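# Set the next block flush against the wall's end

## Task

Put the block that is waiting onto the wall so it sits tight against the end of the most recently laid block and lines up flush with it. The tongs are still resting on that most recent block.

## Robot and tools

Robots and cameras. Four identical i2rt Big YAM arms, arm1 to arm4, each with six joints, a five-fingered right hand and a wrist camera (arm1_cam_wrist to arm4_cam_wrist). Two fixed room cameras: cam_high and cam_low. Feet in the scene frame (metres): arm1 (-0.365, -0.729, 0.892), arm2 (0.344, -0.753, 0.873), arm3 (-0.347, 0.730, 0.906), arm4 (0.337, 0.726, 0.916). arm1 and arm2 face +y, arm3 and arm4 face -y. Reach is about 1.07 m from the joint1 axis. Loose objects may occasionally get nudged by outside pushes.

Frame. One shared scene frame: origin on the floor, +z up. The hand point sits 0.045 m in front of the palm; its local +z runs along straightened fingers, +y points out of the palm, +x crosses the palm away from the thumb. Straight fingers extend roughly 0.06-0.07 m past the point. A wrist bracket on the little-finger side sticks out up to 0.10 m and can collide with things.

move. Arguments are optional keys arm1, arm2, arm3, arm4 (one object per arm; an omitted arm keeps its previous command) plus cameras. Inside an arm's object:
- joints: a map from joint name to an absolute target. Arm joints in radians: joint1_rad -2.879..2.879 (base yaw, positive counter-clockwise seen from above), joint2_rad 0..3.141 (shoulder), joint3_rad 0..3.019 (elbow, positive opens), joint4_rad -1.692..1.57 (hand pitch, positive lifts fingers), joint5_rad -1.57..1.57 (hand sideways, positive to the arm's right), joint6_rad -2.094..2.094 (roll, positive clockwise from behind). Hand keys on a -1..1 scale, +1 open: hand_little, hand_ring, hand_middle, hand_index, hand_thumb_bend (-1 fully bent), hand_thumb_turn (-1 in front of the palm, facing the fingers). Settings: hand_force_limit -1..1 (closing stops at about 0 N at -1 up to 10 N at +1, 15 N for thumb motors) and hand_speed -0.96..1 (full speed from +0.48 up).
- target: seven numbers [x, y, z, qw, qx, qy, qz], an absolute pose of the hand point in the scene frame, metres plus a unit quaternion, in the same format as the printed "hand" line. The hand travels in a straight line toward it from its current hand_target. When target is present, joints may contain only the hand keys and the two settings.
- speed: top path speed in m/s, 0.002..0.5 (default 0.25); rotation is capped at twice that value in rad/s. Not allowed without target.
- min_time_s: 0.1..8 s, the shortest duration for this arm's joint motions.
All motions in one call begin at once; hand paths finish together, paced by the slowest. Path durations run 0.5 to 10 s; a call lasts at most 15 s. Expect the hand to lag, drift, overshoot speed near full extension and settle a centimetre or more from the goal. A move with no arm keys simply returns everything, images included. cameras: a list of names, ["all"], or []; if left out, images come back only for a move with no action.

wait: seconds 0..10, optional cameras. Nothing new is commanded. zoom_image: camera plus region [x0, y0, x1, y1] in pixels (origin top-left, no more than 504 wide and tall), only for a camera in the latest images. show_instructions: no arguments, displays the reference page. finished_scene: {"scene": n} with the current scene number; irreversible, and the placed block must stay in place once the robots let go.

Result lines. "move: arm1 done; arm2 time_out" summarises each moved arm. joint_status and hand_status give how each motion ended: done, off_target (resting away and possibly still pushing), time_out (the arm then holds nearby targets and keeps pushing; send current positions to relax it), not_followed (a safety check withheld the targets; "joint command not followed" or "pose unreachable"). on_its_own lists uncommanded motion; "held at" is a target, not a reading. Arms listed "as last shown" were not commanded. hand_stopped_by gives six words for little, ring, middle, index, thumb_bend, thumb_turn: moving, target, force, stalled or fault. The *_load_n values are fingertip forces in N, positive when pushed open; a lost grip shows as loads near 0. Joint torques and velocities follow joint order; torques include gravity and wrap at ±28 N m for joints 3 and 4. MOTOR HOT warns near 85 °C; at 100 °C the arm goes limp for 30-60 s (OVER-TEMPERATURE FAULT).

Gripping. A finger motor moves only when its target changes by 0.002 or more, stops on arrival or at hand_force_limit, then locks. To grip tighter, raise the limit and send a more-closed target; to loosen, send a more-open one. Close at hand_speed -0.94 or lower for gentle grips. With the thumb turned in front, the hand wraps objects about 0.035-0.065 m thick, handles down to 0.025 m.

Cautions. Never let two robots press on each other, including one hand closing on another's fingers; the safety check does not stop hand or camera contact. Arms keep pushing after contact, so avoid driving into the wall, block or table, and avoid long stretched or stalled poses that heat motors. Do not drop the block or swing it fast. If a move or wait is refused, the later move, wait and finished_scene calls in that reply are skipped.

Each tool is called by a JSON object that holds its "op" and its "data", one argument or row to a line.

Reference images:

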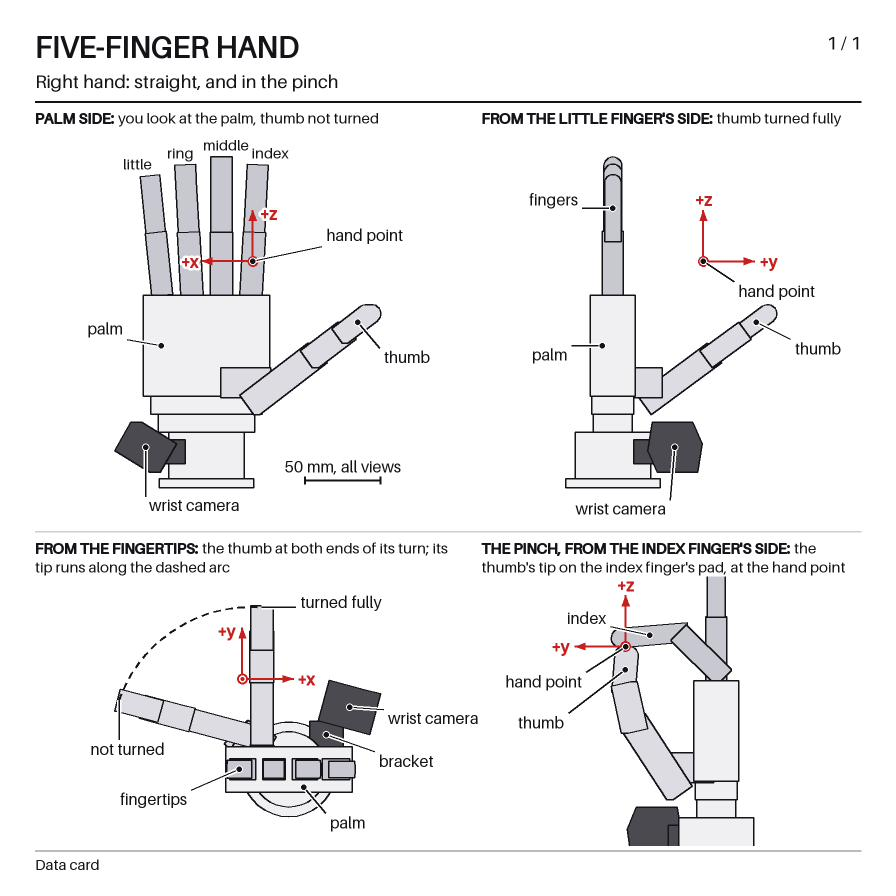

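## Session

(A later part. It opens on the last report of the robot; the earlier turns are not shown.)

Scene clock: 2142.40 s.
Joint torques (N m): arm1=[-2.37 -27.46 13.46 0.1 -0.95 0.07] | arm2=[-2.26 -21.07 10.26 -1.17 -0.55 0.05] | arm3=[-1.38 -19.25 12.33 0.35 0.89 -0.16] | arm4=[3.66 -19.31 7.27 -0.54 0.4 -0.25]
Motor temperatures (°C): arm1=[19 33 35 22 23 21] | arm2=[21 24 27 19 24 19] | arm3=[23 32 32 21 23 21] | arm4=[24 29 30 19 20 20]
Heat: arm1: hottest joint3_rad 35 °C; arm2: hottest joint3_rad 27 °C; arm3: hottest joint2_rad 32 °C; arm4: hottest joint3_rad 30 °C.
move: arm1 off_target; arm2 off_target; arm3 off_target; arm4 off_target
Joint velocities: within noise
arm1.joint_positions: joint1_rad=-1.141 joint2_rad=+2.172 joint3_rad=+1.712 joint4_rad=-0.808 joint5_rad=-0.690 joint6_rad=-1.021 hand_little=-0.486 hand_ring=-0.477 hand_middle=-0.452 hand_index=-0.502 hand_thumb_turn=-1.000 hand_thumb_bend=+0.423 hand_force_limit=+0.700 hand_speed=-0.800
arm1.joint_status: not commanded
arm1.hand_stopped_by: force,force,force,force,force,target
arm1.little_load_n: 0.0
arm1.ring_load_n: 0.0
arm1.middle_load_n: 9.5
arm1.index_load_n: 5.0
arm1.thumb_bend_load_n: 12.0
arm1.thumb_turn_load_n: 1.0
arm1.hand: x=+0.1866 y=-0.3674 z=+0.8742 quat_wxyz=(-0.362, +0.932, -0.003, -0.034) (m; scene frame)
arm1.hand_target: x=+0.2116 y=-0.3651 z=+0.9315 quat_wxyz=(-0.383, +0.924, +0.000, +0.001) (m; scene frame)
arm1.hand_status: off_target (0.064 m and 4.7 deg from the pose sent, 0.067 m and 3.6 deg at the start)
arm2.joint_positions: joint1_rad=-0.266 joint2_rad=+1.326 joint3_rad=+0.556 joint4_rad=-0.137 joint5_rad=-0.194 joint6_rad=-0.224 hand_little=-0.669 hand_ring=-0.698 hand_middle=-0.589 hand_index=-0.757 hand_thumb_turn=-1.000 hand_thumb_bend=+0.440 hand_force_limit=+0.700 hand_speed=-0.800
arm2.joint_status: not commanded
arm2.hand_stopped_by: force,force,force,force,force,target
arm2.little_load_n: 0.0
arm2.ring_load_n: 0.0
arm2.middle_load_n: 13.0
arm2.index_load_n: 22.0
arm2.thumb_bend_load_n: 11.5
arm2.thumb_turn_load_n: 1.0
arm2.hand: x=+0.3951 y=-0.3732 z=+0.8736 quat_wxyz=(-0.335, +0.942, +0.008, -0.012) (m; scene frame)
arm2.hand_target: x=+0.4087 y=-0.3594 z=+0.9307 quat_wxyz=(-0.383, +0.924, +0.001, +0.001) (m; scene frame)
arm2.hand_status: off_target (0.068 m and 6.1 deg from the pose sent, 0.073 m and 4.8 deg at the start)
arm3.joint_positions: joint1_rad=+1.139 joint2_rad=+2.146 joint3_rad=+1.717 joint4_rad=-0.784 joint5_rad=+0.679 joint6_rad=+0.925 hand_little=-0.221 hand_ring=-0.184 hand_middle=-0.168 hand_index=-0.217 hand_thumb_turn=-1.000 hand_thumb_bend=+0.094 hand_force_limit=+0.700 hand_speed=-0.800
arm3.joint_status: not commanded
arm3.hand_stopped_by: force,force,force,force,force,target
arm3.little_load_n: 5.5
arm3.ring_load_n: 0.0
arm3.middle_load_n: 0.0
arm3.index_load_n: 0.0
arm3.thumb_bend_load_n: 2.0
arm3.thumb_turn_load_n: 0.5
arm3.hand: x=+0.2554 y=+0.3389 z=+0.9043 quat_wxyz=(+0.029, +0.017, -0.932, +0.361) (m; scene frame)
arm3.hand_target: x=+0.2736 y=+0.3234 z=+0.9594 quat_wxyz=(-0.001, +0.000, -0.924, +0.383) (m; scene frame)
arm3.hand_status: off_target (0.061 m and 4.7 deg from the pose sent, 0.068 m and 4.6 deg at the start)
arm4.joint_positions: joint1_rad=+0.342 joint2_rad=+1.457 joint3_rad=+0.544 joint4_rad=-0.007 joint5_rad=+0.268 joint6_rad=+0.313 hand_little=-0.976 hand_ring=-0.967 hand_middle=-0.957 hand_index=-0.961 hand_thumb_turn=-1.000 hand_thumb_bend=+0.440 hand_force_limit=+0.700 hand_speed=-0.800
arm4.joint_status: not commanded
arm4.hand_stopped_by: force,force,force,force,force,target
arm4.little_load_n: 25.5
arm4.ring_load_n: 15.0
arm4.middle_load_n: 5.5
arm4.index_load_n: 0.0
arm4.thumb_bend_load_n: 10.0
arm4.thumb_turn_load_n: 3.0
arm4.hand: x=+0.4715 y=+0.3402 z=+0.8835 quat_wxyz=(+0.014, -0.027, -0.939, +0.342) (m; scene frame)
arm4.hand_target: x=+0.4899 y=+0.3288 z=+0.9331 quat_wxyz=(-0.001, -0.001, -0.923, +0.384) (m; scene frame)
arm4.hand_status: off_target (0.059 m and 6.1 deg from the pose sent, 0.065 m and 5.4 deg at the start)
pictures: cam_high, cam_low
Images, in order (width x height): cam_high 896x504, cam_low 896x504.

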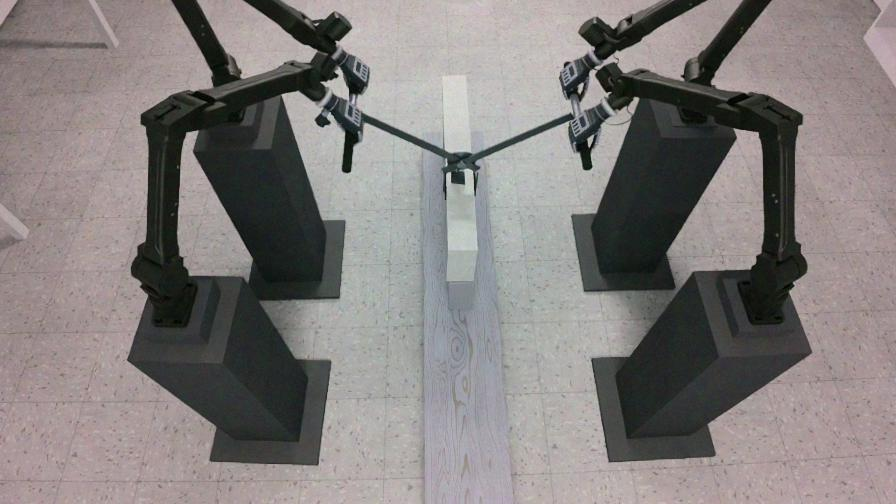

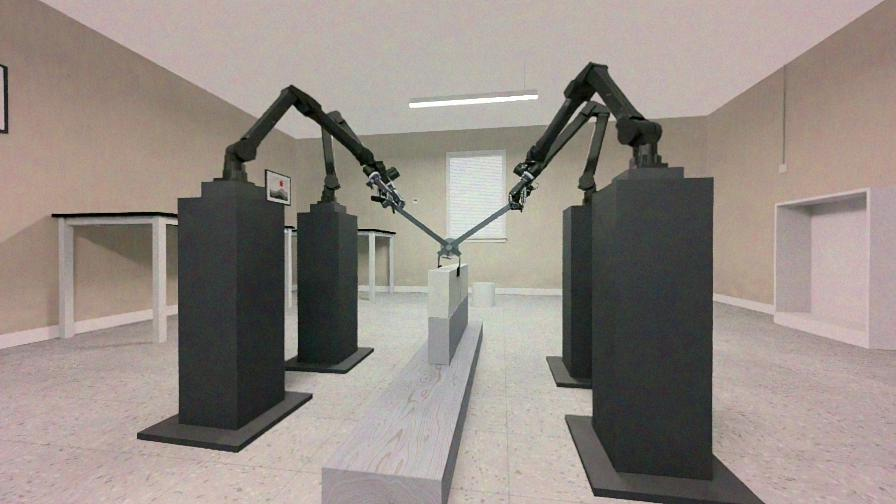

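{"op": "move", "data": {
  "arm1": {"target":[0.214,-0.362,0.900,0.3827,-0.9239,0,0],"speed":0.02},
  "arm2": {"target":[0.410,-0.360,0.905,0.3827,-0.9239,0,0],"speed":0.02},
  "arm3": {"target":[0.276,0.328,0.927,0,0,0.9239,-0.3827],"speed":0.02},
  "arm4": {"target":[0.490,0.336,0.905,0,0,0.9239,-0.3827],"speed":0.02},
  "cameras": ["cam_high", "cam_low"]
}}

{"op": "zoom_image", "data": {
  "camera": "cam_high",
  "region": [436, 146, 482, 192]
}}

{"op": "zoom_image", "data": {
  "camera": "cam_low",
  "region": [420, 250, 475, 325]
}}

{"op": "zoom_image", "data": {
  "camera": "cam_high",
  "region": [430, 240, 500, 320]
}}

Scene clock: 2165.37 s.
Joint torques (N m): arm1=[-2.02 -24.12 11.56 1.99 -0.73 0.11] | arm2=[-2.37 -15.97 6.9 1.36 -0.61 0.02] | arm3=[-0.73 -17.55 9.58 2.39 0.88 -0.09] | arm4=[3.72 -13.27 5.07 1.69 0.44 -0.21]
Motor temperatures (°C): arm1=[19 33 36 22 23 21] | arm2=[21 26 28 19 24 19] | arm3=[23 33 32 21 24 21] | arm4=[24 30 29 19 20 20]
Heat: arm1: hottest joint3_rad 36 °C; arm2: hottest joint3_rad 28 °C; arm3: hottest joint2_rad 33 °C; arm4: hottest joint2_rad 30 °C.
move: arm1 off_target; arm2 off_target; arm3 off_target; arm4 off_target
Joint velocities: within noise
arm1.joint_positions: joint1_rad=-1.141 joint2_rad=+2.172 joint3_rad=+1.712 joint4_rad=-0.796 joint5_rad=-0.695 joint6_rad=-1.021 hand_little=-0.486 hand_ring=-0.477 hand_middle=-0.452 hand_index=-0.502 hand_thumb_turn=-1.000 hand_thumb_bend=+0.423 hand_force_limit=+0.700 hand_speed=-0.800
arm1.joint_status: not commanded
arm1.hand_stopped_by: force,force,force,force,force,target
arm1.little_load_n: 0.0
arm1.ring_load_n: 0.0
arm1.middle_load_n: 9.5
arm1.index_load_n: 5.0
arm1.thumb_bend_load_n: 12.0
arm1.thumb_turn_load_n: 1.0
arm1.hand: x=+0.1889 y=-0.3653 z=+0.8749 quat_wxyz=(-0.366, +0.930, -0.001, -0.030) (m; scene frame)
arm1.hand_target: x=+0.2129 y=-0.3628 z=+0.9007 quat_wxyz=(-0.383, +0.924, +0.000, +0.000) (m; scene frame)
arm1.hand_status: off_target (0.036 m and 4.0 deg from the pose sent, 0.038 m and 4.7 deg at the start)
arm2.joint_positions: joint1_rad=-0.266 joint2_rad=+1.333 joint3_rad=+0.556 joint4_rad=-0.104 joint5_rad=-0.195 joint6_rad=-0.224 hand_little=-0.669 hand_ring=-0.698 hand_middle=-0.589 hand_index=-0.757 hand_thumb_turn=-1.000 hand_thumb_bend=+0.440 hand_force_limit=+0.700 hand_speed=-0.800
arm2.joint_status: not commanded
arm2.hand_stopped_by: force,force,force,force,force,target
arm2.little_load_n: 0.0
arm2.ring_load_n: 0.0
arm2.middle_load_n: 13.0
arm2.index_load_n: 16.0
arm2.thumb_bend_load_n: 11.5
arm2.thumb_turn_load_n: 1.0
arm2.hand: x=+0.3967 y=-0.3662 z=+0.8750 quat_wxyz=(-0.347, +0.938, +0.009, -0.009) (m; scene frame)
arm2.hand_target: x=+0.4096 y=-0.3593 z=+0.9030 quat_wxyz=(-0.382, +0.924, +0.001, +0.001) (m; scene frame)
arm2.hand_status: off_target (0.033 m and 4.6 deg from the pose sent, 0.037 m and 6.1 deg at the start)
arm3.joint_positions: joint1_rad=+1.139 joint2_rad=+2.151 joint3_rad=+1.717 joint4_rad=-0.779 joint5_rad=+0.682 joint6_rad=+0.927 hand_little=-0.222 hand_ring=-0.184 hand_middle=-0.168 hand_index=-0.217 hand_thumb_turn=-1.000 hand_thumb_bend=+0.094 hand_force_limit=+0.700 hand_speed=-0.800
arm3.joint_status: not commanded
arm3.hand_stopped_by: force,force,force,force,force,target
arm3.little_load_n: 2.0
arm3.ring_load_n: 0.0
arm3.middle_load_n: 0.0
arm3.index_load_n: 0.0
arm3.thumb_bend_load_n: 2.5
arm3.thumb_turn_load_n: 0.0
arm3.hand: x=+0.2556 y=+0.3382 z=+0.9017 quat_wxyz=(+0.029, +0.017, -0.932, +0.362) (m; scene frame)
arm3.hand_target: x=+0.2749 y=+0.3288 z=+0.9278 quat_wxyz=(+0.000, +0.000, -0.924, +0.382) (m; scene frame)
arm3.hand_status: off_target (0.034 m and 4.6 deg from the pose sent, 0.033 m and 4.7 deg at the start)
arm4.joint_positions: joint1_rad=+0.345 joint2_rad=+1.459 joint3_rad=+0.530 joint4_rad=+0.035 joint5_rad=+0.272 joint6_rad=+0.314 hand_little=-0.976 hand_ring=-0.967 hand_middle=-0.957 hand_index=-0.961 hand_thumb_turn=-1.000 hand_thumb_bend=+0.440 hand_force_limit=+0.700 hand_speed=-0.800
arm4.joint_status: not commanded
arm4.hand_stopped_by: force,force,force,force,force,target
arm4.little_load_n: 21.5
arm4.ring_load_n: 12.0
arm4.middle_load_n: 5.5
arm4.index_load_n: 0.0
arm4.thumb_bend_load_n: 10.0
arm4.thumb_turn_load_n: 3.0
arm4.hand: x=+0.4724 y=+0.3384 z=+0.8830 quat_wxyz=(+0.011, -0.029, -0.935, +0.354) (m; scene frame)
arm4.hand_target: x=+0.4899 y=+0.3358 z=+0.9039 quat_wxyz=(+0.000, -0.001, -0.924, +0.382) (m; scene frame)
arm4.hand_status: off_target (0.028 m and 5.0 deg from the pose sent, 0.029 m and 6.1 deg at the start)
pictures: cam_high, cam_low
Images, in order (width x height): cam_high 896x504, cam_low 896x504.

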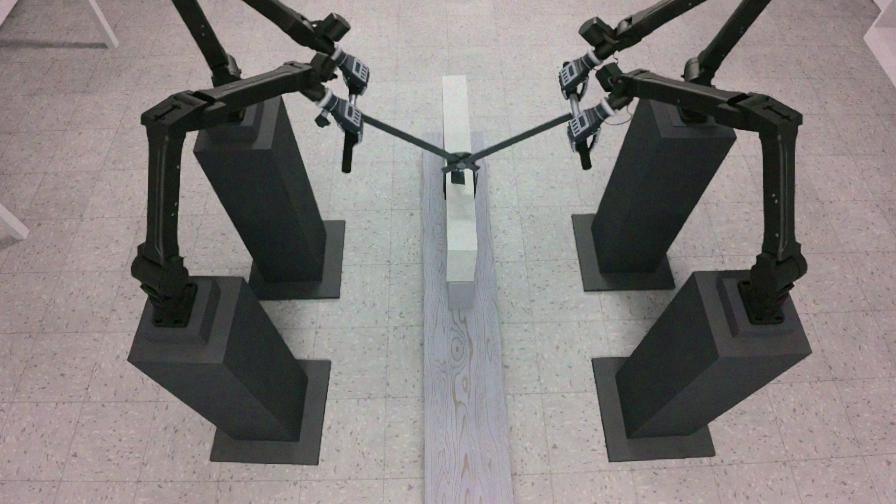

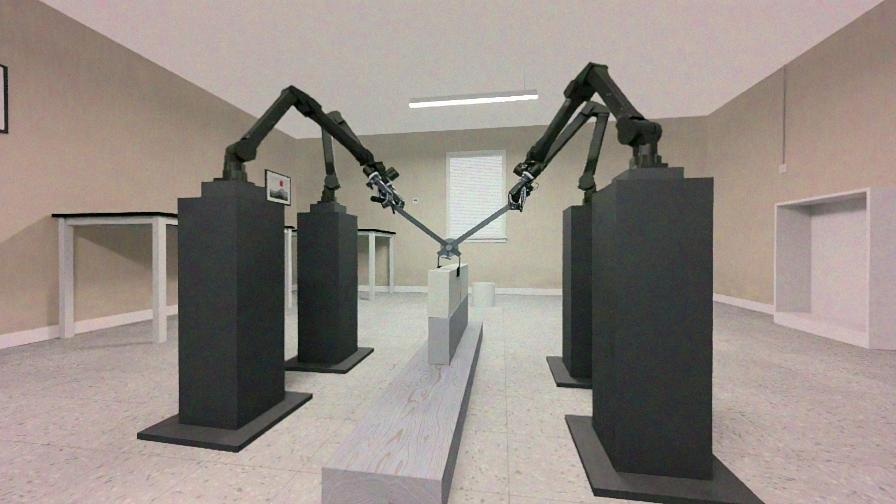

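Scaled by 10.957.

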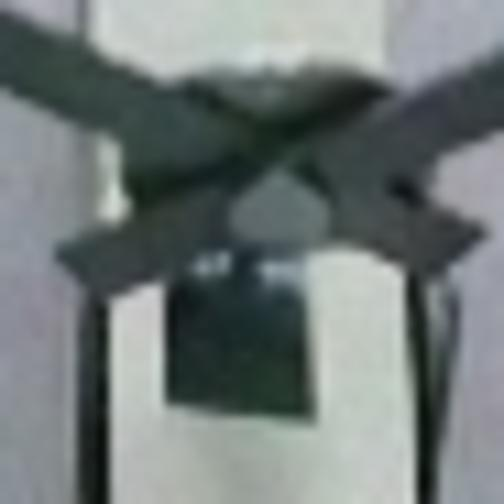

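Scaled by 6.720.

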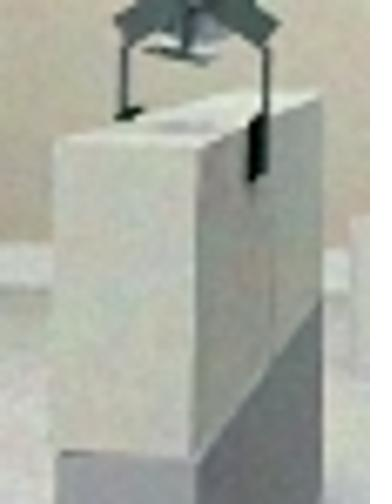

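Scaled by 6.300.

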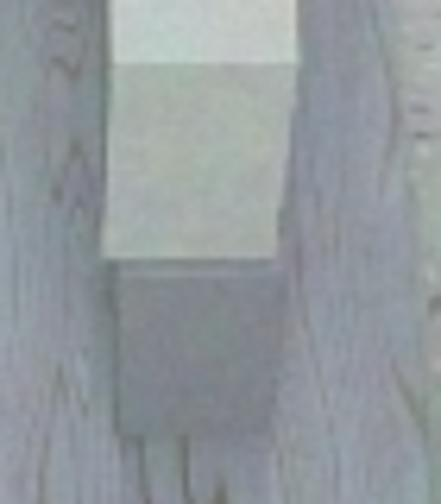

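{"op": "move", "data": {
  "arm1": {"target":[0.212,-0.362,0.872,0.3827,-0.9239,0,0],"speed":0.02},
  "arm2": {"target":[0.408,-0.360,0.872,0.3827,-0.9239,0,0],"speed":0.02},
  "arm3": {"target":[0.272,0.334,0.897,0,0,0.9239,-0.3827],"speed":0.02},
  "arm4": {"target":[0.486,0.342,0.875,0,0,0.9239,-0.3827],"speed":0.02},
  "cameras": ["cam_high", "cam_low"]
}}

{"op": "zoom_image", "data": {
  "camera": "cam_high",
  "region": [436, 146, 482, 192]
}}

{"op": "zoom_image", "data": {
  "camera": "cam_low",
  "region": [420, 250, 475, 325]
}}

{"op": "zoom_image", "data": {
  "camera": "cam_high",
  "region": [430, 240, 500, 320]
}}

Scene clock: 2180.07 s.
Joint torques (N m): arm1=[-2.37 -23.94 9.28 2.4 -0.79 0.14] | arm2=[-1.26 -13.16 5.87 1.85 -0.67 0.09] | arm3=[-1.2 -16.79 8.69 2.25 0.85 -0.04] | arm4=[3.14 -9.82 4.97 2.25 0.26 -0.29]
Motor temperatures (°C): arm1=[19 33 35 22 23 21] | arm2=[21 25 28 19 24 19] | arm3=[23 33 31 21 24 21] | arm4=[24 29 29 19 20 20]
Heat: arm1: hottest joint3_rad 35 °C; arm2: hottest joint3_rad 28 °C; arm3: hottest joint2_rad 33 °C; arm4: hottest joint2_rad 29 °C.
move: arm1 off_target; arm2 off_target; arm3 off_target; arm4 off_target
Joint velocities: within noise
arm1.joint_positions: joint1_rad=-1.141 joint2_rad=+2.199 joint3_rad=+1.712 joint4_rad=-0.746 joint5_rad=-0.693 joint6_rad=-1.021 hand_little=-0.486 hand_ring=-0.477 hand_middle=-0.452 hand_index=-0.502 hand_thumb_turn=-1.000 hand_thumb_bend=+0.423 hand_force_limit=+0.700 hand_speed=-0.800
arm1.joint_status: not commanded
arm1.hand_stopped_by: force,force,force,force,force,target
arm1.little_load_n: 0.0
arm1.ring_load_n: 0.0
arm1.middle_load_n: 10.0
arm1.index_load_n: 3.0
arm1.thumb_bend_load_n: 12.5
arm1.thumb_turn_load_n: 1.0
arm1.hand: x=+0.1967 y=-0.3620 z=+0.8589 quat_wxyz=(-0.370, +0.929, +0.003, -0.019) (m; scene frame)
arm1.hand_target: x=+0.2117 y=-0.3623 z=+0.8724 quat_wxyz=(-0.383, +0.924, +0.000, +0.000) (m; scene frame)
arm1.hand_status: off_target (0.020 m and 2.7 deg from the pose sent, 0.024 m and 4.0 deg at the start)
arm2.joint_positions: joint1_rad=-0.277 joint2_rad=+1.382 joint3_rad=+0.521 joint4_rad=+0.010 joint5_rad=-0.192 joint6_rad=-0.229 hand_little=-0.669 hand_ring=-0.698 hand_middle=-0.589 hand_index=-0.757 hand_thumb_turn=-1.000 hand_thumb_bend=+0.440 hand_force_limit=+0.700 hand_speed=-0.800
arm2.joint_status: not commanded
arm2.hand_stopped_by: force,force,force,force,force,target
arm2.little_load_n: 0.0
arm2.ring_load_n: 0.0
arm2.middle_load_n: 13.0
arm2.index_load_n: 11.5
arm2.thumb_bend_load_n: 11.5
arm2.thumb_turn_load_n: 1.0
arm2.hand: x=+0.4027 y=-0.3643 z=+0.8571 quat_wxyz=(-0.361, +0.933, +0.008, -0.001) (m; scene frame)
arm2.hand_target: x=+0.4079 y=-0.3598 z=+0.8715 quat_wxyz=(-0.383, +0.924, +0.000, +0.000) (m; scene frame)
arm2.hand_status: off_target (0.016 m and 2.9 deg from the pose sent, 0.013 m and 4.6 deg at the start)
arm3.joint_positions: joint1_rad=+1.148 joint2_rad=+2.161 joint3_rad=+1.676 joint4_rad=-0.707 joint5_rad=+0.686 joint6_rad=+0.927 hand_little=-0.222 hand_ring=-0.184 hand_middle=-0.168 hand_index=-0.217 hand_thumb_turn=-1.000 hand_thumb_bend=+0.095 hand_force_limit=+0.700 hand_speed=-0.800
arm3.joint_status: not commanded
arm3.hand_stopped_by: force,force,force,force,force,target
arm3.little_load_n: 0.0
arm3.ring_load_n: 0.0
arm3.middle_load_n: 0.0
arm3.index_load_n: 0.0
arm3.thumb_bend_load_n: 2.5
arm3.thumb_turn_load_n: 0.5
arm3.hand: x=+0.2590 y=+0.3435 z=+0.8837 quat_wxyz=(+0.019, +0.017, -0.930, +0.368) (m; scene frame)
arm3.hand_target: x=+0.2714 y=+0.3344 z=+0.8975 quat_wxyz=(+0.000, +0.000, -0.924, +0.383) (m; scene frame)
arm3.hand_status: off_target (0.021 m and 3.4 deg from the pose sent, 0.018 m and 4.6 deg at the start)
arm4.joint_positions: joint1_rad=+0.358 joint2_rad=+1.496 joint3_rad=+0.481 joint4_rad=+0.139 joint5_rad=+0.275 joint6_rad=+0.317 hand_little=-0.976 hand_ring=-0.967 hand_middle=-0.957 hand_index=-0.961 hand_thumb_turn=-1.000 hand_thumb_bend=+0.440 hand_force_limit=+0.700 hand_speed=-0.800
arm4.joint_status: not commanded
arm4.hand_stopped_by: force,force,force,force,force,target
arm4.little_load_n: 20.5
arm4.ring_load_n: 10.5
arm4.middle_load_n: 5.5
arm4.index_load_n: 0.0
arm4.thumb_bend_load_n: 9.5
arm4.thumb_turn_load_n: 3.0
arm4.hand: x=+0.4743 y=+0.3476 z=+0.8661 quat_wxyz=(+0.006, -0.026, -0.932, +0.363) (m; scene frame)
arm4.hand_target: x=+0.4859 y=+0.3422 z=+0.8751 quat_wxyz=(+0.000, -0.001, -0.924, +0.382) (m; scene frame)
arm4.hand_status: off_target (0.016 m and 3.9 deg from the pose sent, 0.016 m and 5.0 deg at the start)
pictures: cam_high, cam_low
Images, in order (width x height): cam_high 896x504, cam_low 896x504.

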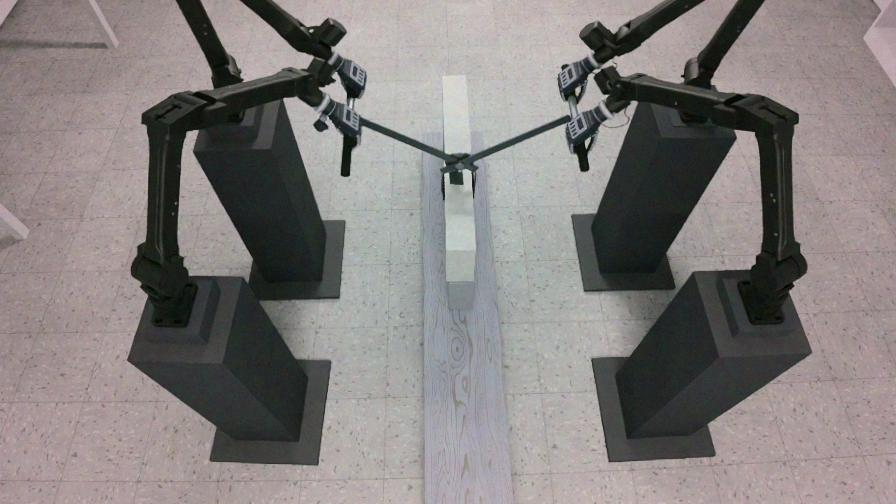

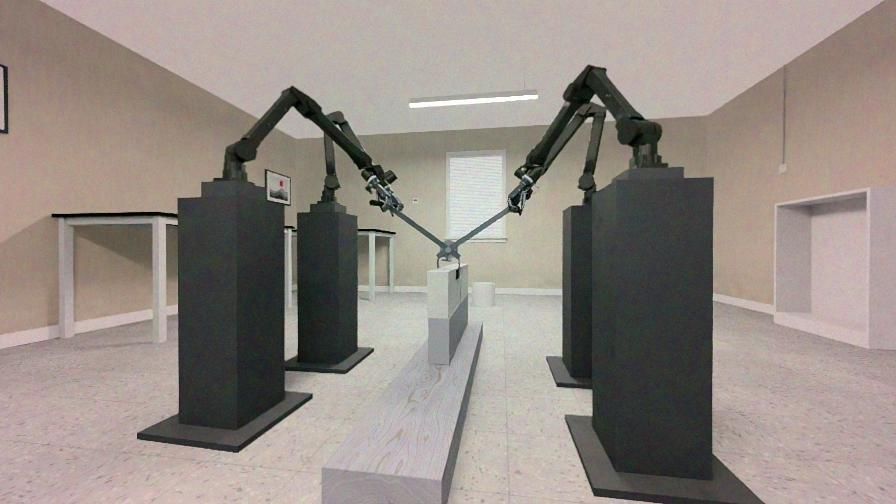

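Scaled by 10.957.

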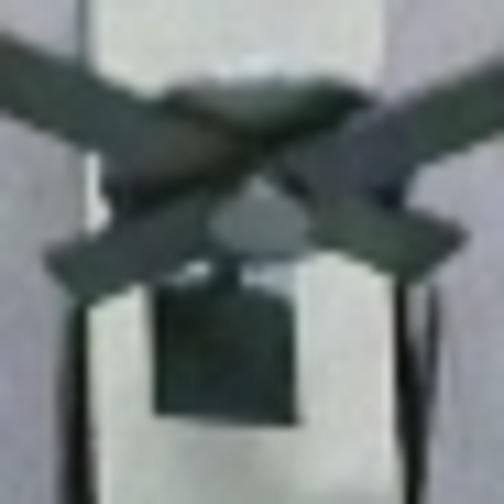

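Scaled by 6.720.

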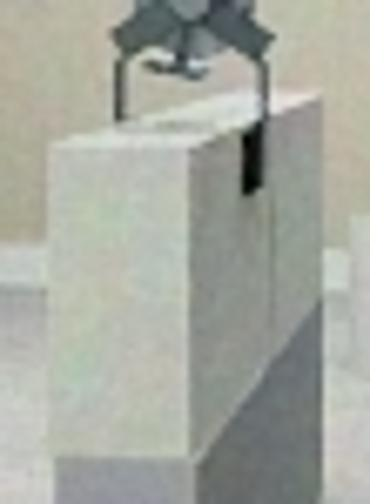

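Scaled by 6.300.

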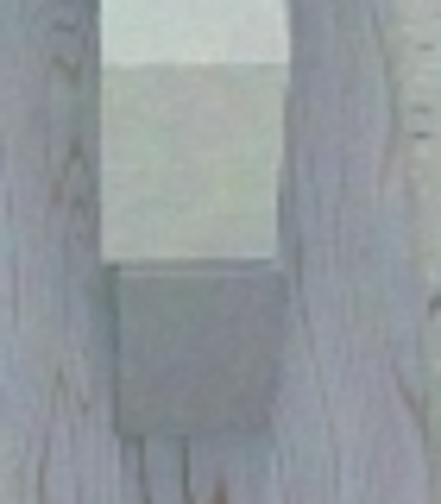

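{"op": "zoom_image", "data": {
  "camera": "cam_high",
  "region": [430, 70, 490, 130]
}}

{"op": "zoom_image", "data": {
  "camera": "cam_high",
  "region": [430, 125, 490, 185]
}}

{"op": "zoom_image", "data": {
  "camera": "cam_high",
  "region": [430, 195, 490, 255]
}}

Scaled by 8.400.

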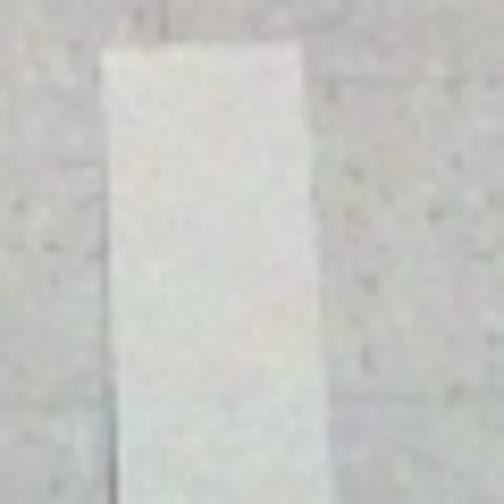

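Scaled by 8.400.

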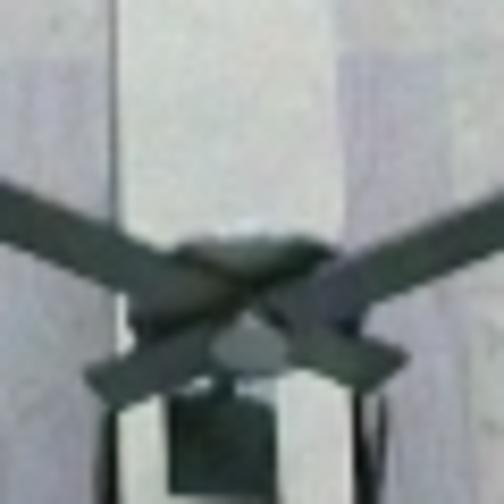

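Scaled by 8.400.

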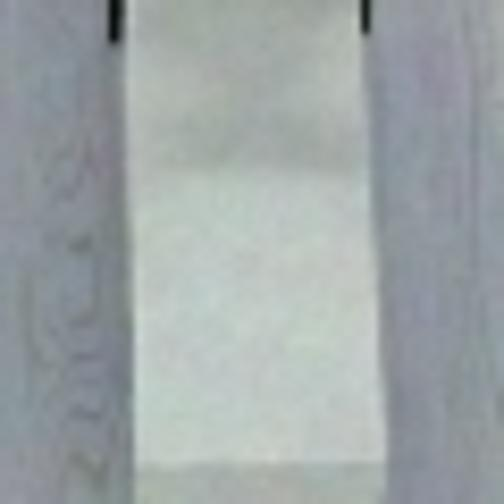

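{"op": "zoom_image", "data": {
  "camera": "cam_low",
  "region": [444, 290, 472, 322]
}}

{"op": "zoom_image", "data": {
  "camera": "cam_low",
  "region": [440, 258, 472, 290]
}}

Scaled by 15.750.

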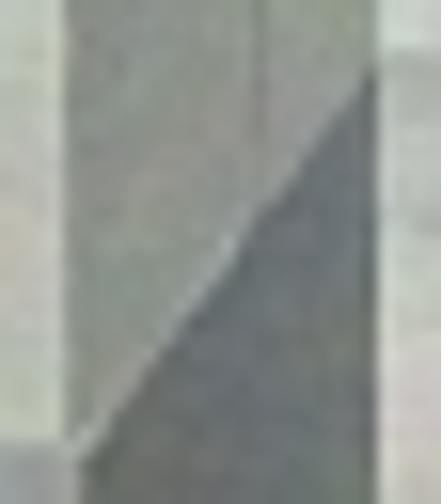

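Scaled by 15.750.

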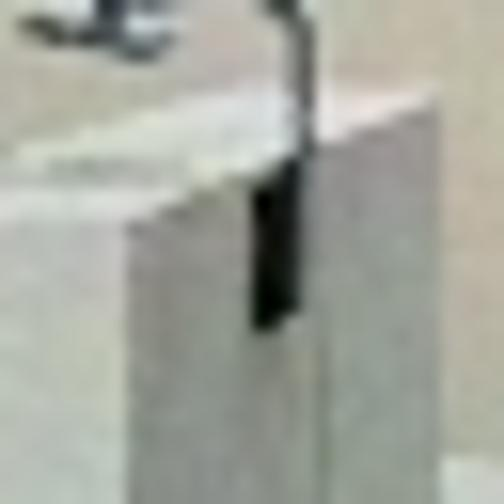

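{"op": "move", "data": {
  "arm1": {"target":[0.212,-0.382,0.892,0.3827,-0.9239,0,0],"speed":0.02},
  "arm2": {"target":[0.408,-0.352,0.892,0.3827,-0.9239,0,0],"speed":0.02},
  "arm3": {"target":[0.272,0.312,0.917,0,0,0.9239,-0.3827],"speed":0.02},
  "arm4": {"target":[0.486,0.348,0.895,0,0,0.9239,-0.3827],"speed":0.02},
  "cameras": ["cam_high", "cam_low"]
}}

{"op": "zoom_image", "data": {
  "camera": "cam_high",
  "region": [430, 195, 490, 255]
}}

{"op": "zoom_image", "data": {
  "camera": "cam_high",
  "region": [436, 146, 482, 192]
}}

{"op": "zoom_image", "data": {
  "camera": "cam_low",
  "region": [444, 290, 472, 322]
}}

Scene clock: 2251.57 s.
Joint torques (N m): arm1=[-4.07 -27.46 8.32 0.65 -0.68 -0.17] | arm2=[-0.67 -15.15 9.16 0.23 -0.62 0.11] | arm3=[-3.66 -17.26 11.82 1.26 0.6 -0.23] | arm4=[2.96 -15.03 5.04 0.38 0.44 -0.22]
Motor temperatures (°C): arm1=[19 37 32 22 22 21] | arm2=[21 24 26 19 24 19] | arm3=[23 29 28 21 24 21] | arm4=[24 27 27 19 20 20]
Heat: arm1: hottest joint2_rad 37 °C; arm2: hottest joint3_rad 26 °C; arm3: hottest joint2_rad 29 °C; arm4: hottest joint2_rad 27 °C.
move: arm1 off_target; arm2 off_target; arm3 off_target; arm4 off_target
Joint velocities: within noise
arm1.joint_positions: joint1_rad=-1.144 joint2_rad=+2.198 joint3_rad=+1.710 joint4_rad=-0.746 joint5_rad=-0.705 joint6_rad=-1.031 hand_little=-0.486 hand_ring=-0.477 hand_middle=-0.452 hand_index=-0.502 hand_thumb_turn=-1.000 hand_thumb_bend=+0.423 hand_force_limit=+0.700 hand_speed=-0.800
arm1.joint_status: not commanded
arm1.hand_stopped_by: force,force,force,force,force,target
arm1.little_load_n: 0.0
arm1.ring_load_n: 0.0
arm1.middle_load_n: 9.5
arm1.index_load_n: 5.0
arm1.thumb_bend_load_n: 12.0
arm1.thumb_turn_load_n: 1.0
arm1.hand: x=+0.1966 y=-0.3628 z=+0.8594 quat_wxyz=(-0.375, +0.927, +0.007, -0.020) (m; scene frame)
arm1.hand_target: x=+0.2116 y=-0.3816 z=+0.8909 quat_wxyz=(-0.382, +0.924, +0.000, +0.000) (m; scene frame)
arm1.hand_status: off_target (0.041 m and 2.7 deg from the pose sent, 0.042 m and 2.8 deg at the start)
arm2.joint_positions: joint1_rad=-0.277 joint2_rad=+1.375 joint3_rad=+0.524 joint4_rad=-0.015 joint5_rad=-0.188 joint6_rad=-0.226 hand_little=-0.669 hand_ring=-0.698 hand_middle=-0.589 hand_index=-0.757 hand_thumb_turn=-1.000 hand_thumb_bend=+0.440 hand_force_limit=+0.700 hand_speed=-0.800
arm2.joint_status: not commanded
arm2.hand_stopped_by: force,force,force,force,force,target
arm2.little_load_n: 0.0
arm2.ring_load_n: 0.0
arm2.middle_load_n: 13.0
arm2.index_load_n: 15.0
arm2.thumb_bend_load_n: 11.0
arm2.thumb_turn_load_n: 1.0
arm2.hand: x=+0.4022 y=-0.3678 z=+0.8574 quat_wxyz=(-0.353, +0.936, +0.004, -0.002) (m; scene frame)
arm2.hand_target: x=+0.4078 y=-0.3518 z=+0.8903 quat_wxyz=(-0.383, +0.924, +0.000, +0.000) (m; scene frame)
arm2.hand_status: off_target (0.039 m and 3.7 deg from the pose sent, 0.037 m and 2.9 deg at the start)
arm3.joint_positions: joint1_rad=+1.147 joint2_rad=+2.161 joint3_rad=+1.680 joint4_rad=-0.709 joint5_rad=+0.681 joint6_rad=+0.913 hand_little=-0.222 hand_ring=-0.184 hand_middle=-0.168 hand_index=-0.217 hand_thumb_turn=-1.000 hand_thumb_bend=+0.095 hand_force_limit=+0.700 hand_speed=-0.800
arm3.joint_status: not commanded
arm3.hand_stopped_by: force,force,force,force,force,target
arm3.little_load_n: 0.0
arm3.ring_load_n: 0.0
arm3.middle_load_n: 0.0
arm3.index_load_n: 0.0
arm3.thumb_bend_load_n: 1.5
arm3.thumb_turn_load_n: 0.0
arm3.hand: x=+0.2590 y=+0.3436 z=+0.8844 quat_wxyz=(+0.021, +0.023, -0.930, +0.366) (m; scene frame)
arm3.hand_target: x=+0.2696 y=+0.3131 z=+0.9179 quat_wxyz=(+0.000, +0.000, -0.924, +0.383) (m; scene frame)
arm3.hand_status: off_target (0.047 m and 4.0 deg from the pose sent, 0.048 m and 3.4 deg at the start)
arm4.joint_positions: joint1_rad=+0.359 joint2_rad=+1.483 joint3_rad=+0.481 joint4_rad=+0.122 joint5_rad=+0.273 joint6_rad=+0.317 hand_little=-0.976 hand_ring=-0.967 hand_middle=-0.957 hand_index=-0.961 hand_thumb_turn=-1.000 hand_thumb_bend=+0.440 hand_force_limit=+0.700 hand_speed=-0.800
arm4.joint_status: not commanded
arm4.hand_stopped_by: force,force,force,force,force,target
arm4.little_load_n: 22.5
arm4.ring_load_n: 12.0
arm4.middle_load_n: 5.5
arm4.index_load_n: 0.0
arm4.thumb_bend_load_n: 10.0
arm4.thumb_turn_load_n: 3.5
arm4.hand: x=+0.4741 y=+0.3496 z=+0.8686 quat_wxyz=(+0.006, -0.025, -0.932, +0.360) (m; scene frame)
arm4.hand_target: x=+0.4861 y=+0.3473 z=+0.8929 quat_wxyz=(-0.001, +0.000, -0.924, +0.383) (m; scene frame)
arm4.hand_status: off_target (0.029 m and 4.0 deg from the pose sent, 0.031 m and 3.9 deg at the start)
pictures: cam_high, cam_low
Images, in order (width x height): cam_high 896x504, cam_low 896x504.

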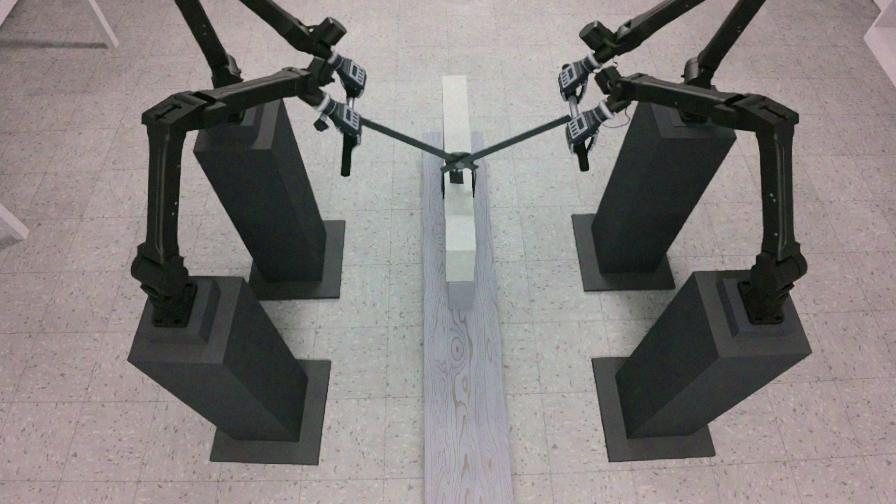

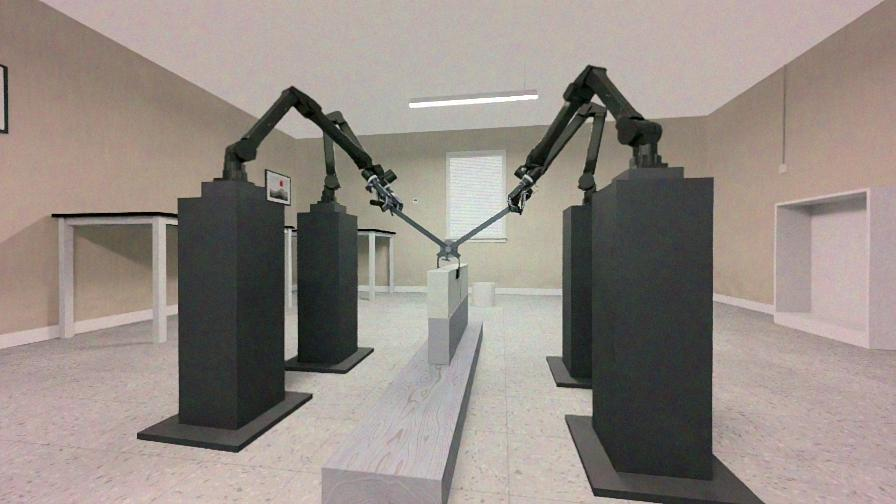

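Scaled by 8.400.

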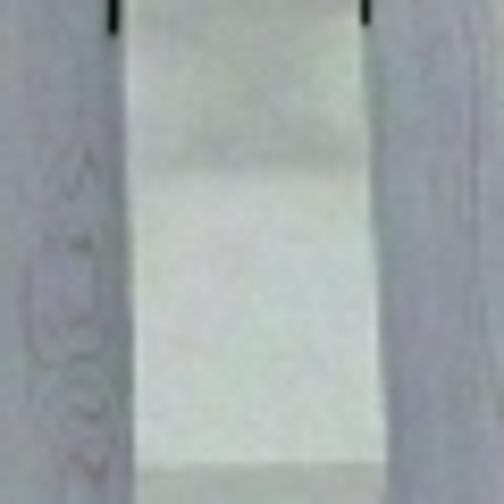

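Scaled by 10.957.

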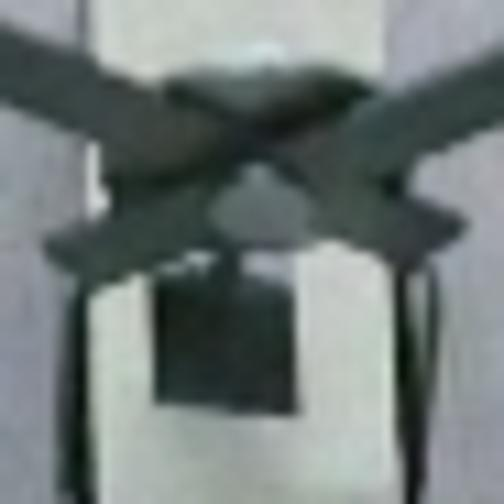

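Scaled by 15.750.

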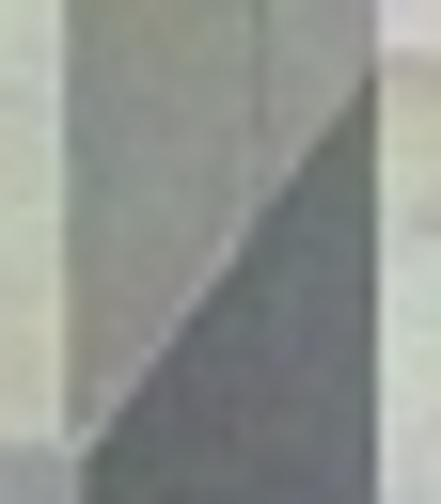

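{"op": "move", "data": {
  "arm1": {"target":[0.212,-0.396,0.907,0.3827,-0.9239,0,0],"speed":0.02},
  "arm2": {"target":[0.408,-0.347,0.907,0.3827,-0.9239,0,0],"speed":0.02},
  "arm3": {"target":[0.272,0.297,0.932,0,0,0.9239,-0.3827],"speed":0.02},
  "arm4": {"target":[0.486,0.352,0.910,0,0,0.9239,-0.3827],"speed":0.02},
  "cameras": ["cam_high", "cam_low"]
}}

{"op": "zoom_image", "data": {
  "camera": "cam_high",
  "region": [430, 195, 490, 255]
}}

{"op": "zoom_image", "data": {
  "camera": "cam_high",
  "region": [436, 146, 482, 192]
}}

{"op": "zoom_image", "data": {
  "camera": "cam_low",
  "region": [444, 290, 472, 322]
}}

Scene clock: 2262.03 s.
Joint torques (N m): arm1=[-5.07 -28.04 8.25 -0.28 -0.67 -0.04] | arm2=[-0.56 -13.57 10.93 0.46 -0.72 0.22] | arm3=[-4.95 -17.55 12.37 1.48 0.77 -0.21] | arm4=[3.37 -14.51 5.72 -0.02 0.59 -0.16]
Motor temperatures (°C): arm1=[19 38 31 22 22 21] | arm2=[21 24 27 19 24 19] | arm3=[23 29 29 21 23 21] | arm4=[24 27 27 19 20 20]
Heat: arm1: hottest joint2_rad 38 °C; arm2: hottest joint3_rad 27 °C; arm3: hottest joint2_rad 29 °C; arm4: hottest joint2_rad 27 °C.
move: arm1 off_target; arm2 off_target; arm3 off_target; arm4 off_target
Joint velocities: within noise
arm1.joint_positions: joint1_rad=-1.149 joint2_rad=+2.181 joint3_rad=+1.708 joint4_rad=-0.761 joint5_rad=-0.713 joint6_rad=-1.059 hand_little=-0.486 hand_ring=-0.477 hand_middle=-0.452 hand_index=-0.502 hand_thumb_turn=-1.000 hand_thumb_bend=+0.423 hand_force_limit=+0.700 hand_speed=-0.800
arm1.joint_status: not commanded
arm1.hand_stopped_by: force,force,force,force,force,target
arm1.little_load_n: 0.0
arm1.ring_load_n: 0.0
arm1.middle_load_n: 10.0
arm1.index_load_n: 8.0
arm1.thumb_bend_load_n: 12.0
arm1.thumb_turn_load_n: 1.5
arm1.hand: x=+0.1977 y=-0.3656 z=+0.8693 quat_wxyz=(-0.378, +0.925, +0.019, -0.016) (m; scene frame)
arm1.hand_target: x=+0.2116 y=-0.3947 z=+0.9051 quat_wxyz=(-0.383, +0.924, +0.000, +0.000) (m; scene frame)
arm1.hand_status: off_target (0.051 m and 2.9 deg from the pose sent, 0.060 m and 2.7 deg at the start)
arm2.joint_positions: joint1_rad=-0.277 joint2_rad=+1.330 joint3_rad=+0.538 joint4_rad=-0.081 joint5_rad=-0.183 joint6_rad=-0.236 hand_little=-0.669 hand_ring=-0.698 hand_middle=-0.589 hand_index=-0.757 hand_thumb_turn=-1.000 hand_thumb_bend=+0.440 hand_force_limit=+0.700 hand_speed=-0.800
arm2.joint_status: not commanded
arm2.hand_stopped_by: force,force,force,force,force,target
arm2.little_load_n: 0.0
arm2.ring_load_n: 0.0
arm2.middle_load_n: 12.5
arm2.index_load_n: 11.5
arm2.thumb_bend_load_n: 11.0
arm2.thumb_turn_load_n: 1.0
arm2.hand: x=+0.4033 y=-0.3700 z=+0.8714 quat_wxyz=(-0.350, +0.937, +0.008, +0.002) (m; scene frame)
arm2.hand_target: x=+0.4079 y=-0.3477 z=+0.9062 quat_wxyz=(-0.383, +0.924, +0.001, +0.000) (m; scene frame)
arm2.hand_status: off_target (0.043 m and 4.1 deg from the pose sent, 0.054 m and 3.7 deg at the start)
arm3.joint_positions: joint1_rad=+1.143 joint2_rad=+2.161 joint3_rad=+1.711 joint4_rad=-0.742 joint5_rad=+0.669 joint6_rad=+0.888 hand_little=-0.222 hand_ring=-0.184 hand_middle=-0.168 hand_index=-0.217 hand_thumb_turn=-1.000 hand_thumb_bend=+0.095 hand_force_limit=+0.700 hand_speed=-0.800
arm3.joint_status: not commanded
arm3.hand_stopped_by: force,force,force,force,force,target
arm3.little_load_n: 0.0
arm3.ring_load_n: 0.0
arm3.middle_load_n: 0.5
arm3.index_load_n: 0.0
arm3.thumb_bend_load_n: 3.0
arm3.thumb_turn_load_n: 0.5
arm3.hand: x=+0.2614 y=+0.3413 z=+0.8935 quat_wxyz=(+0.023, +0.034, -0.932, +0.361) (m; scene frame)
arm3.hand_target: x=+0.2683 y=+0.2988 z=+0.9334 quat_wxyz=(+0.000, +0.000, -0.924, +0.384) (m; scene frame)
arm3.hand_status: off_target (0.060 m and 5.5 deg from the pose sent, 0.068 m and 4.0 deg at the start)
arm4.joint_positions: joint1_rad=+0.359 joint2_rad=+1.427 joint3_rad=+0.481 joint4_rad=+0.074 joint5_rad=+0.273 joint6_rad=+0.317 hand_little=-0.976 hand_ring=-0.967 hand_middle=-0.957 hand_index=-0.961 hand_thumb_turn=-1.000 hand_thumb_bend=+0.440 hand_force_limit=+0.700 hand_speed=-0.800
arm4.joint_status: not commanded
arm4.hand_stopped_by: force,force,force,force,force,target
arm4.little_load_n: 24.5
arm4.ring_load_n: 12.0
arm4.middle_load_n: 5.0
arm4.index_load_n: 0.0
arm4.thumb_bend_load_n: 9.5
arm4.thumb_turn_load_n: 3.0
arm4.hand: x=+0.4735 y=+0.3513 z=+0.8830 quat_wxyz=(+0.004, -0.025, -0.931, +0.364) (m; scene frame)
arm4.hand_target: x=+0.4860 y=+0.3511 z=+0.9077 quat_wxyz=(-0.001, +0.000, -0.924, +0.383) (m; scene frame)
arm4.hand_status: off_target (0.030 m and 3.8 deg from the pose sent, 0.043 m and 4.0 deg at the start)
pictures: cam_high, cam_low
Images, in order (width x height): cam_high 896x504, cam_low 896x504.

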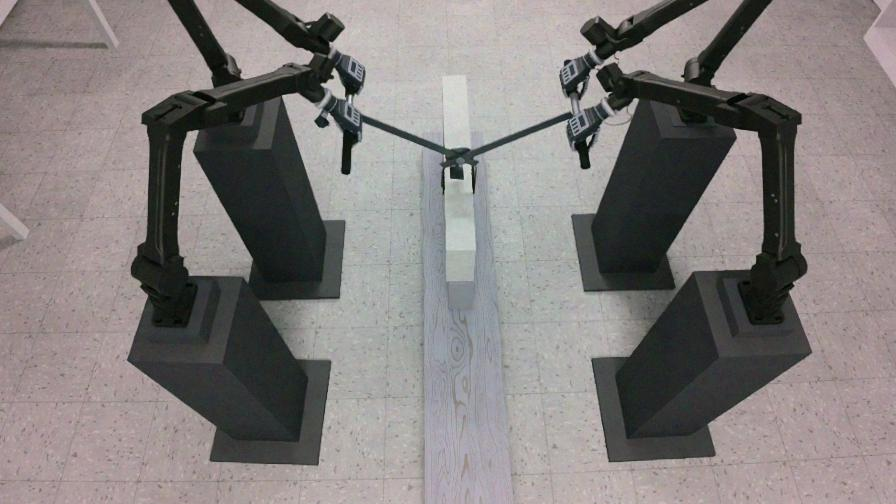

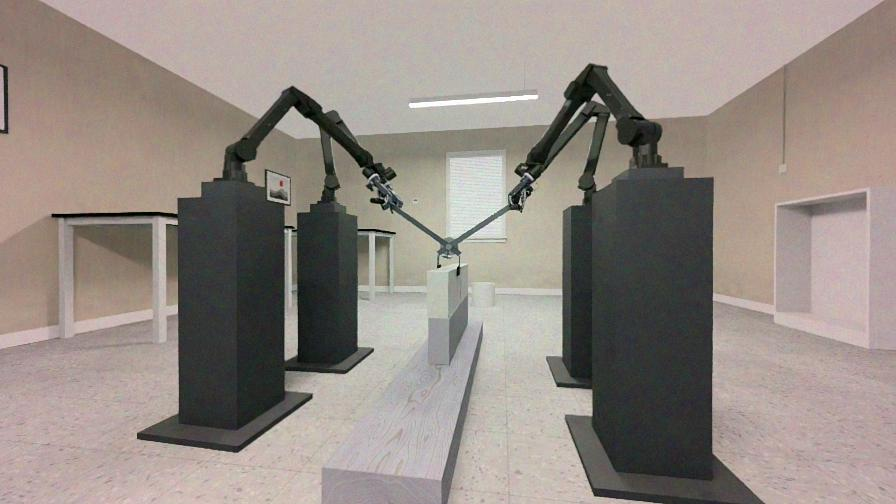

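Scaled by 8.400.

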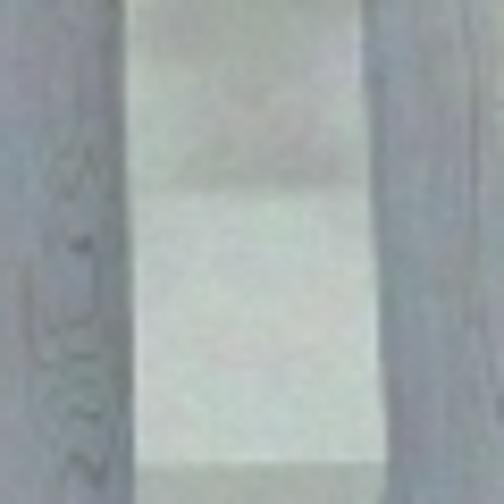

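Scaled by 10.957.

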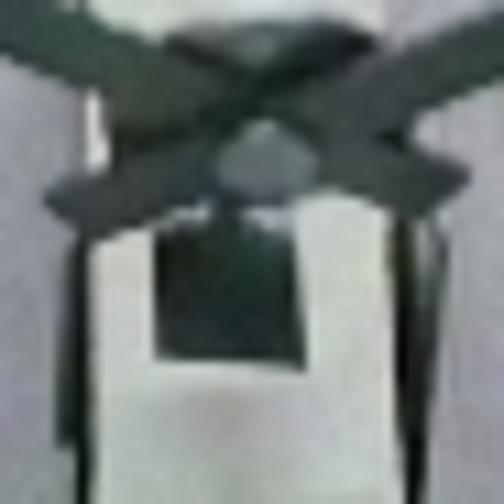

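Scaled by 15.750.

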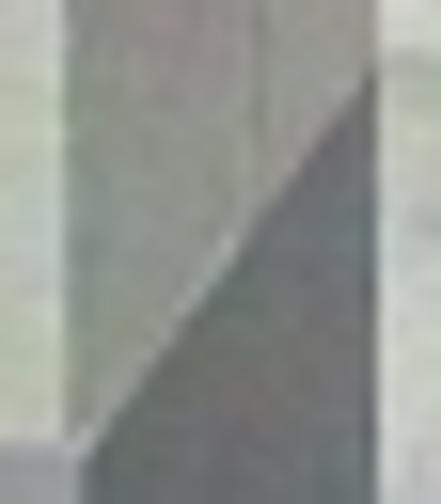

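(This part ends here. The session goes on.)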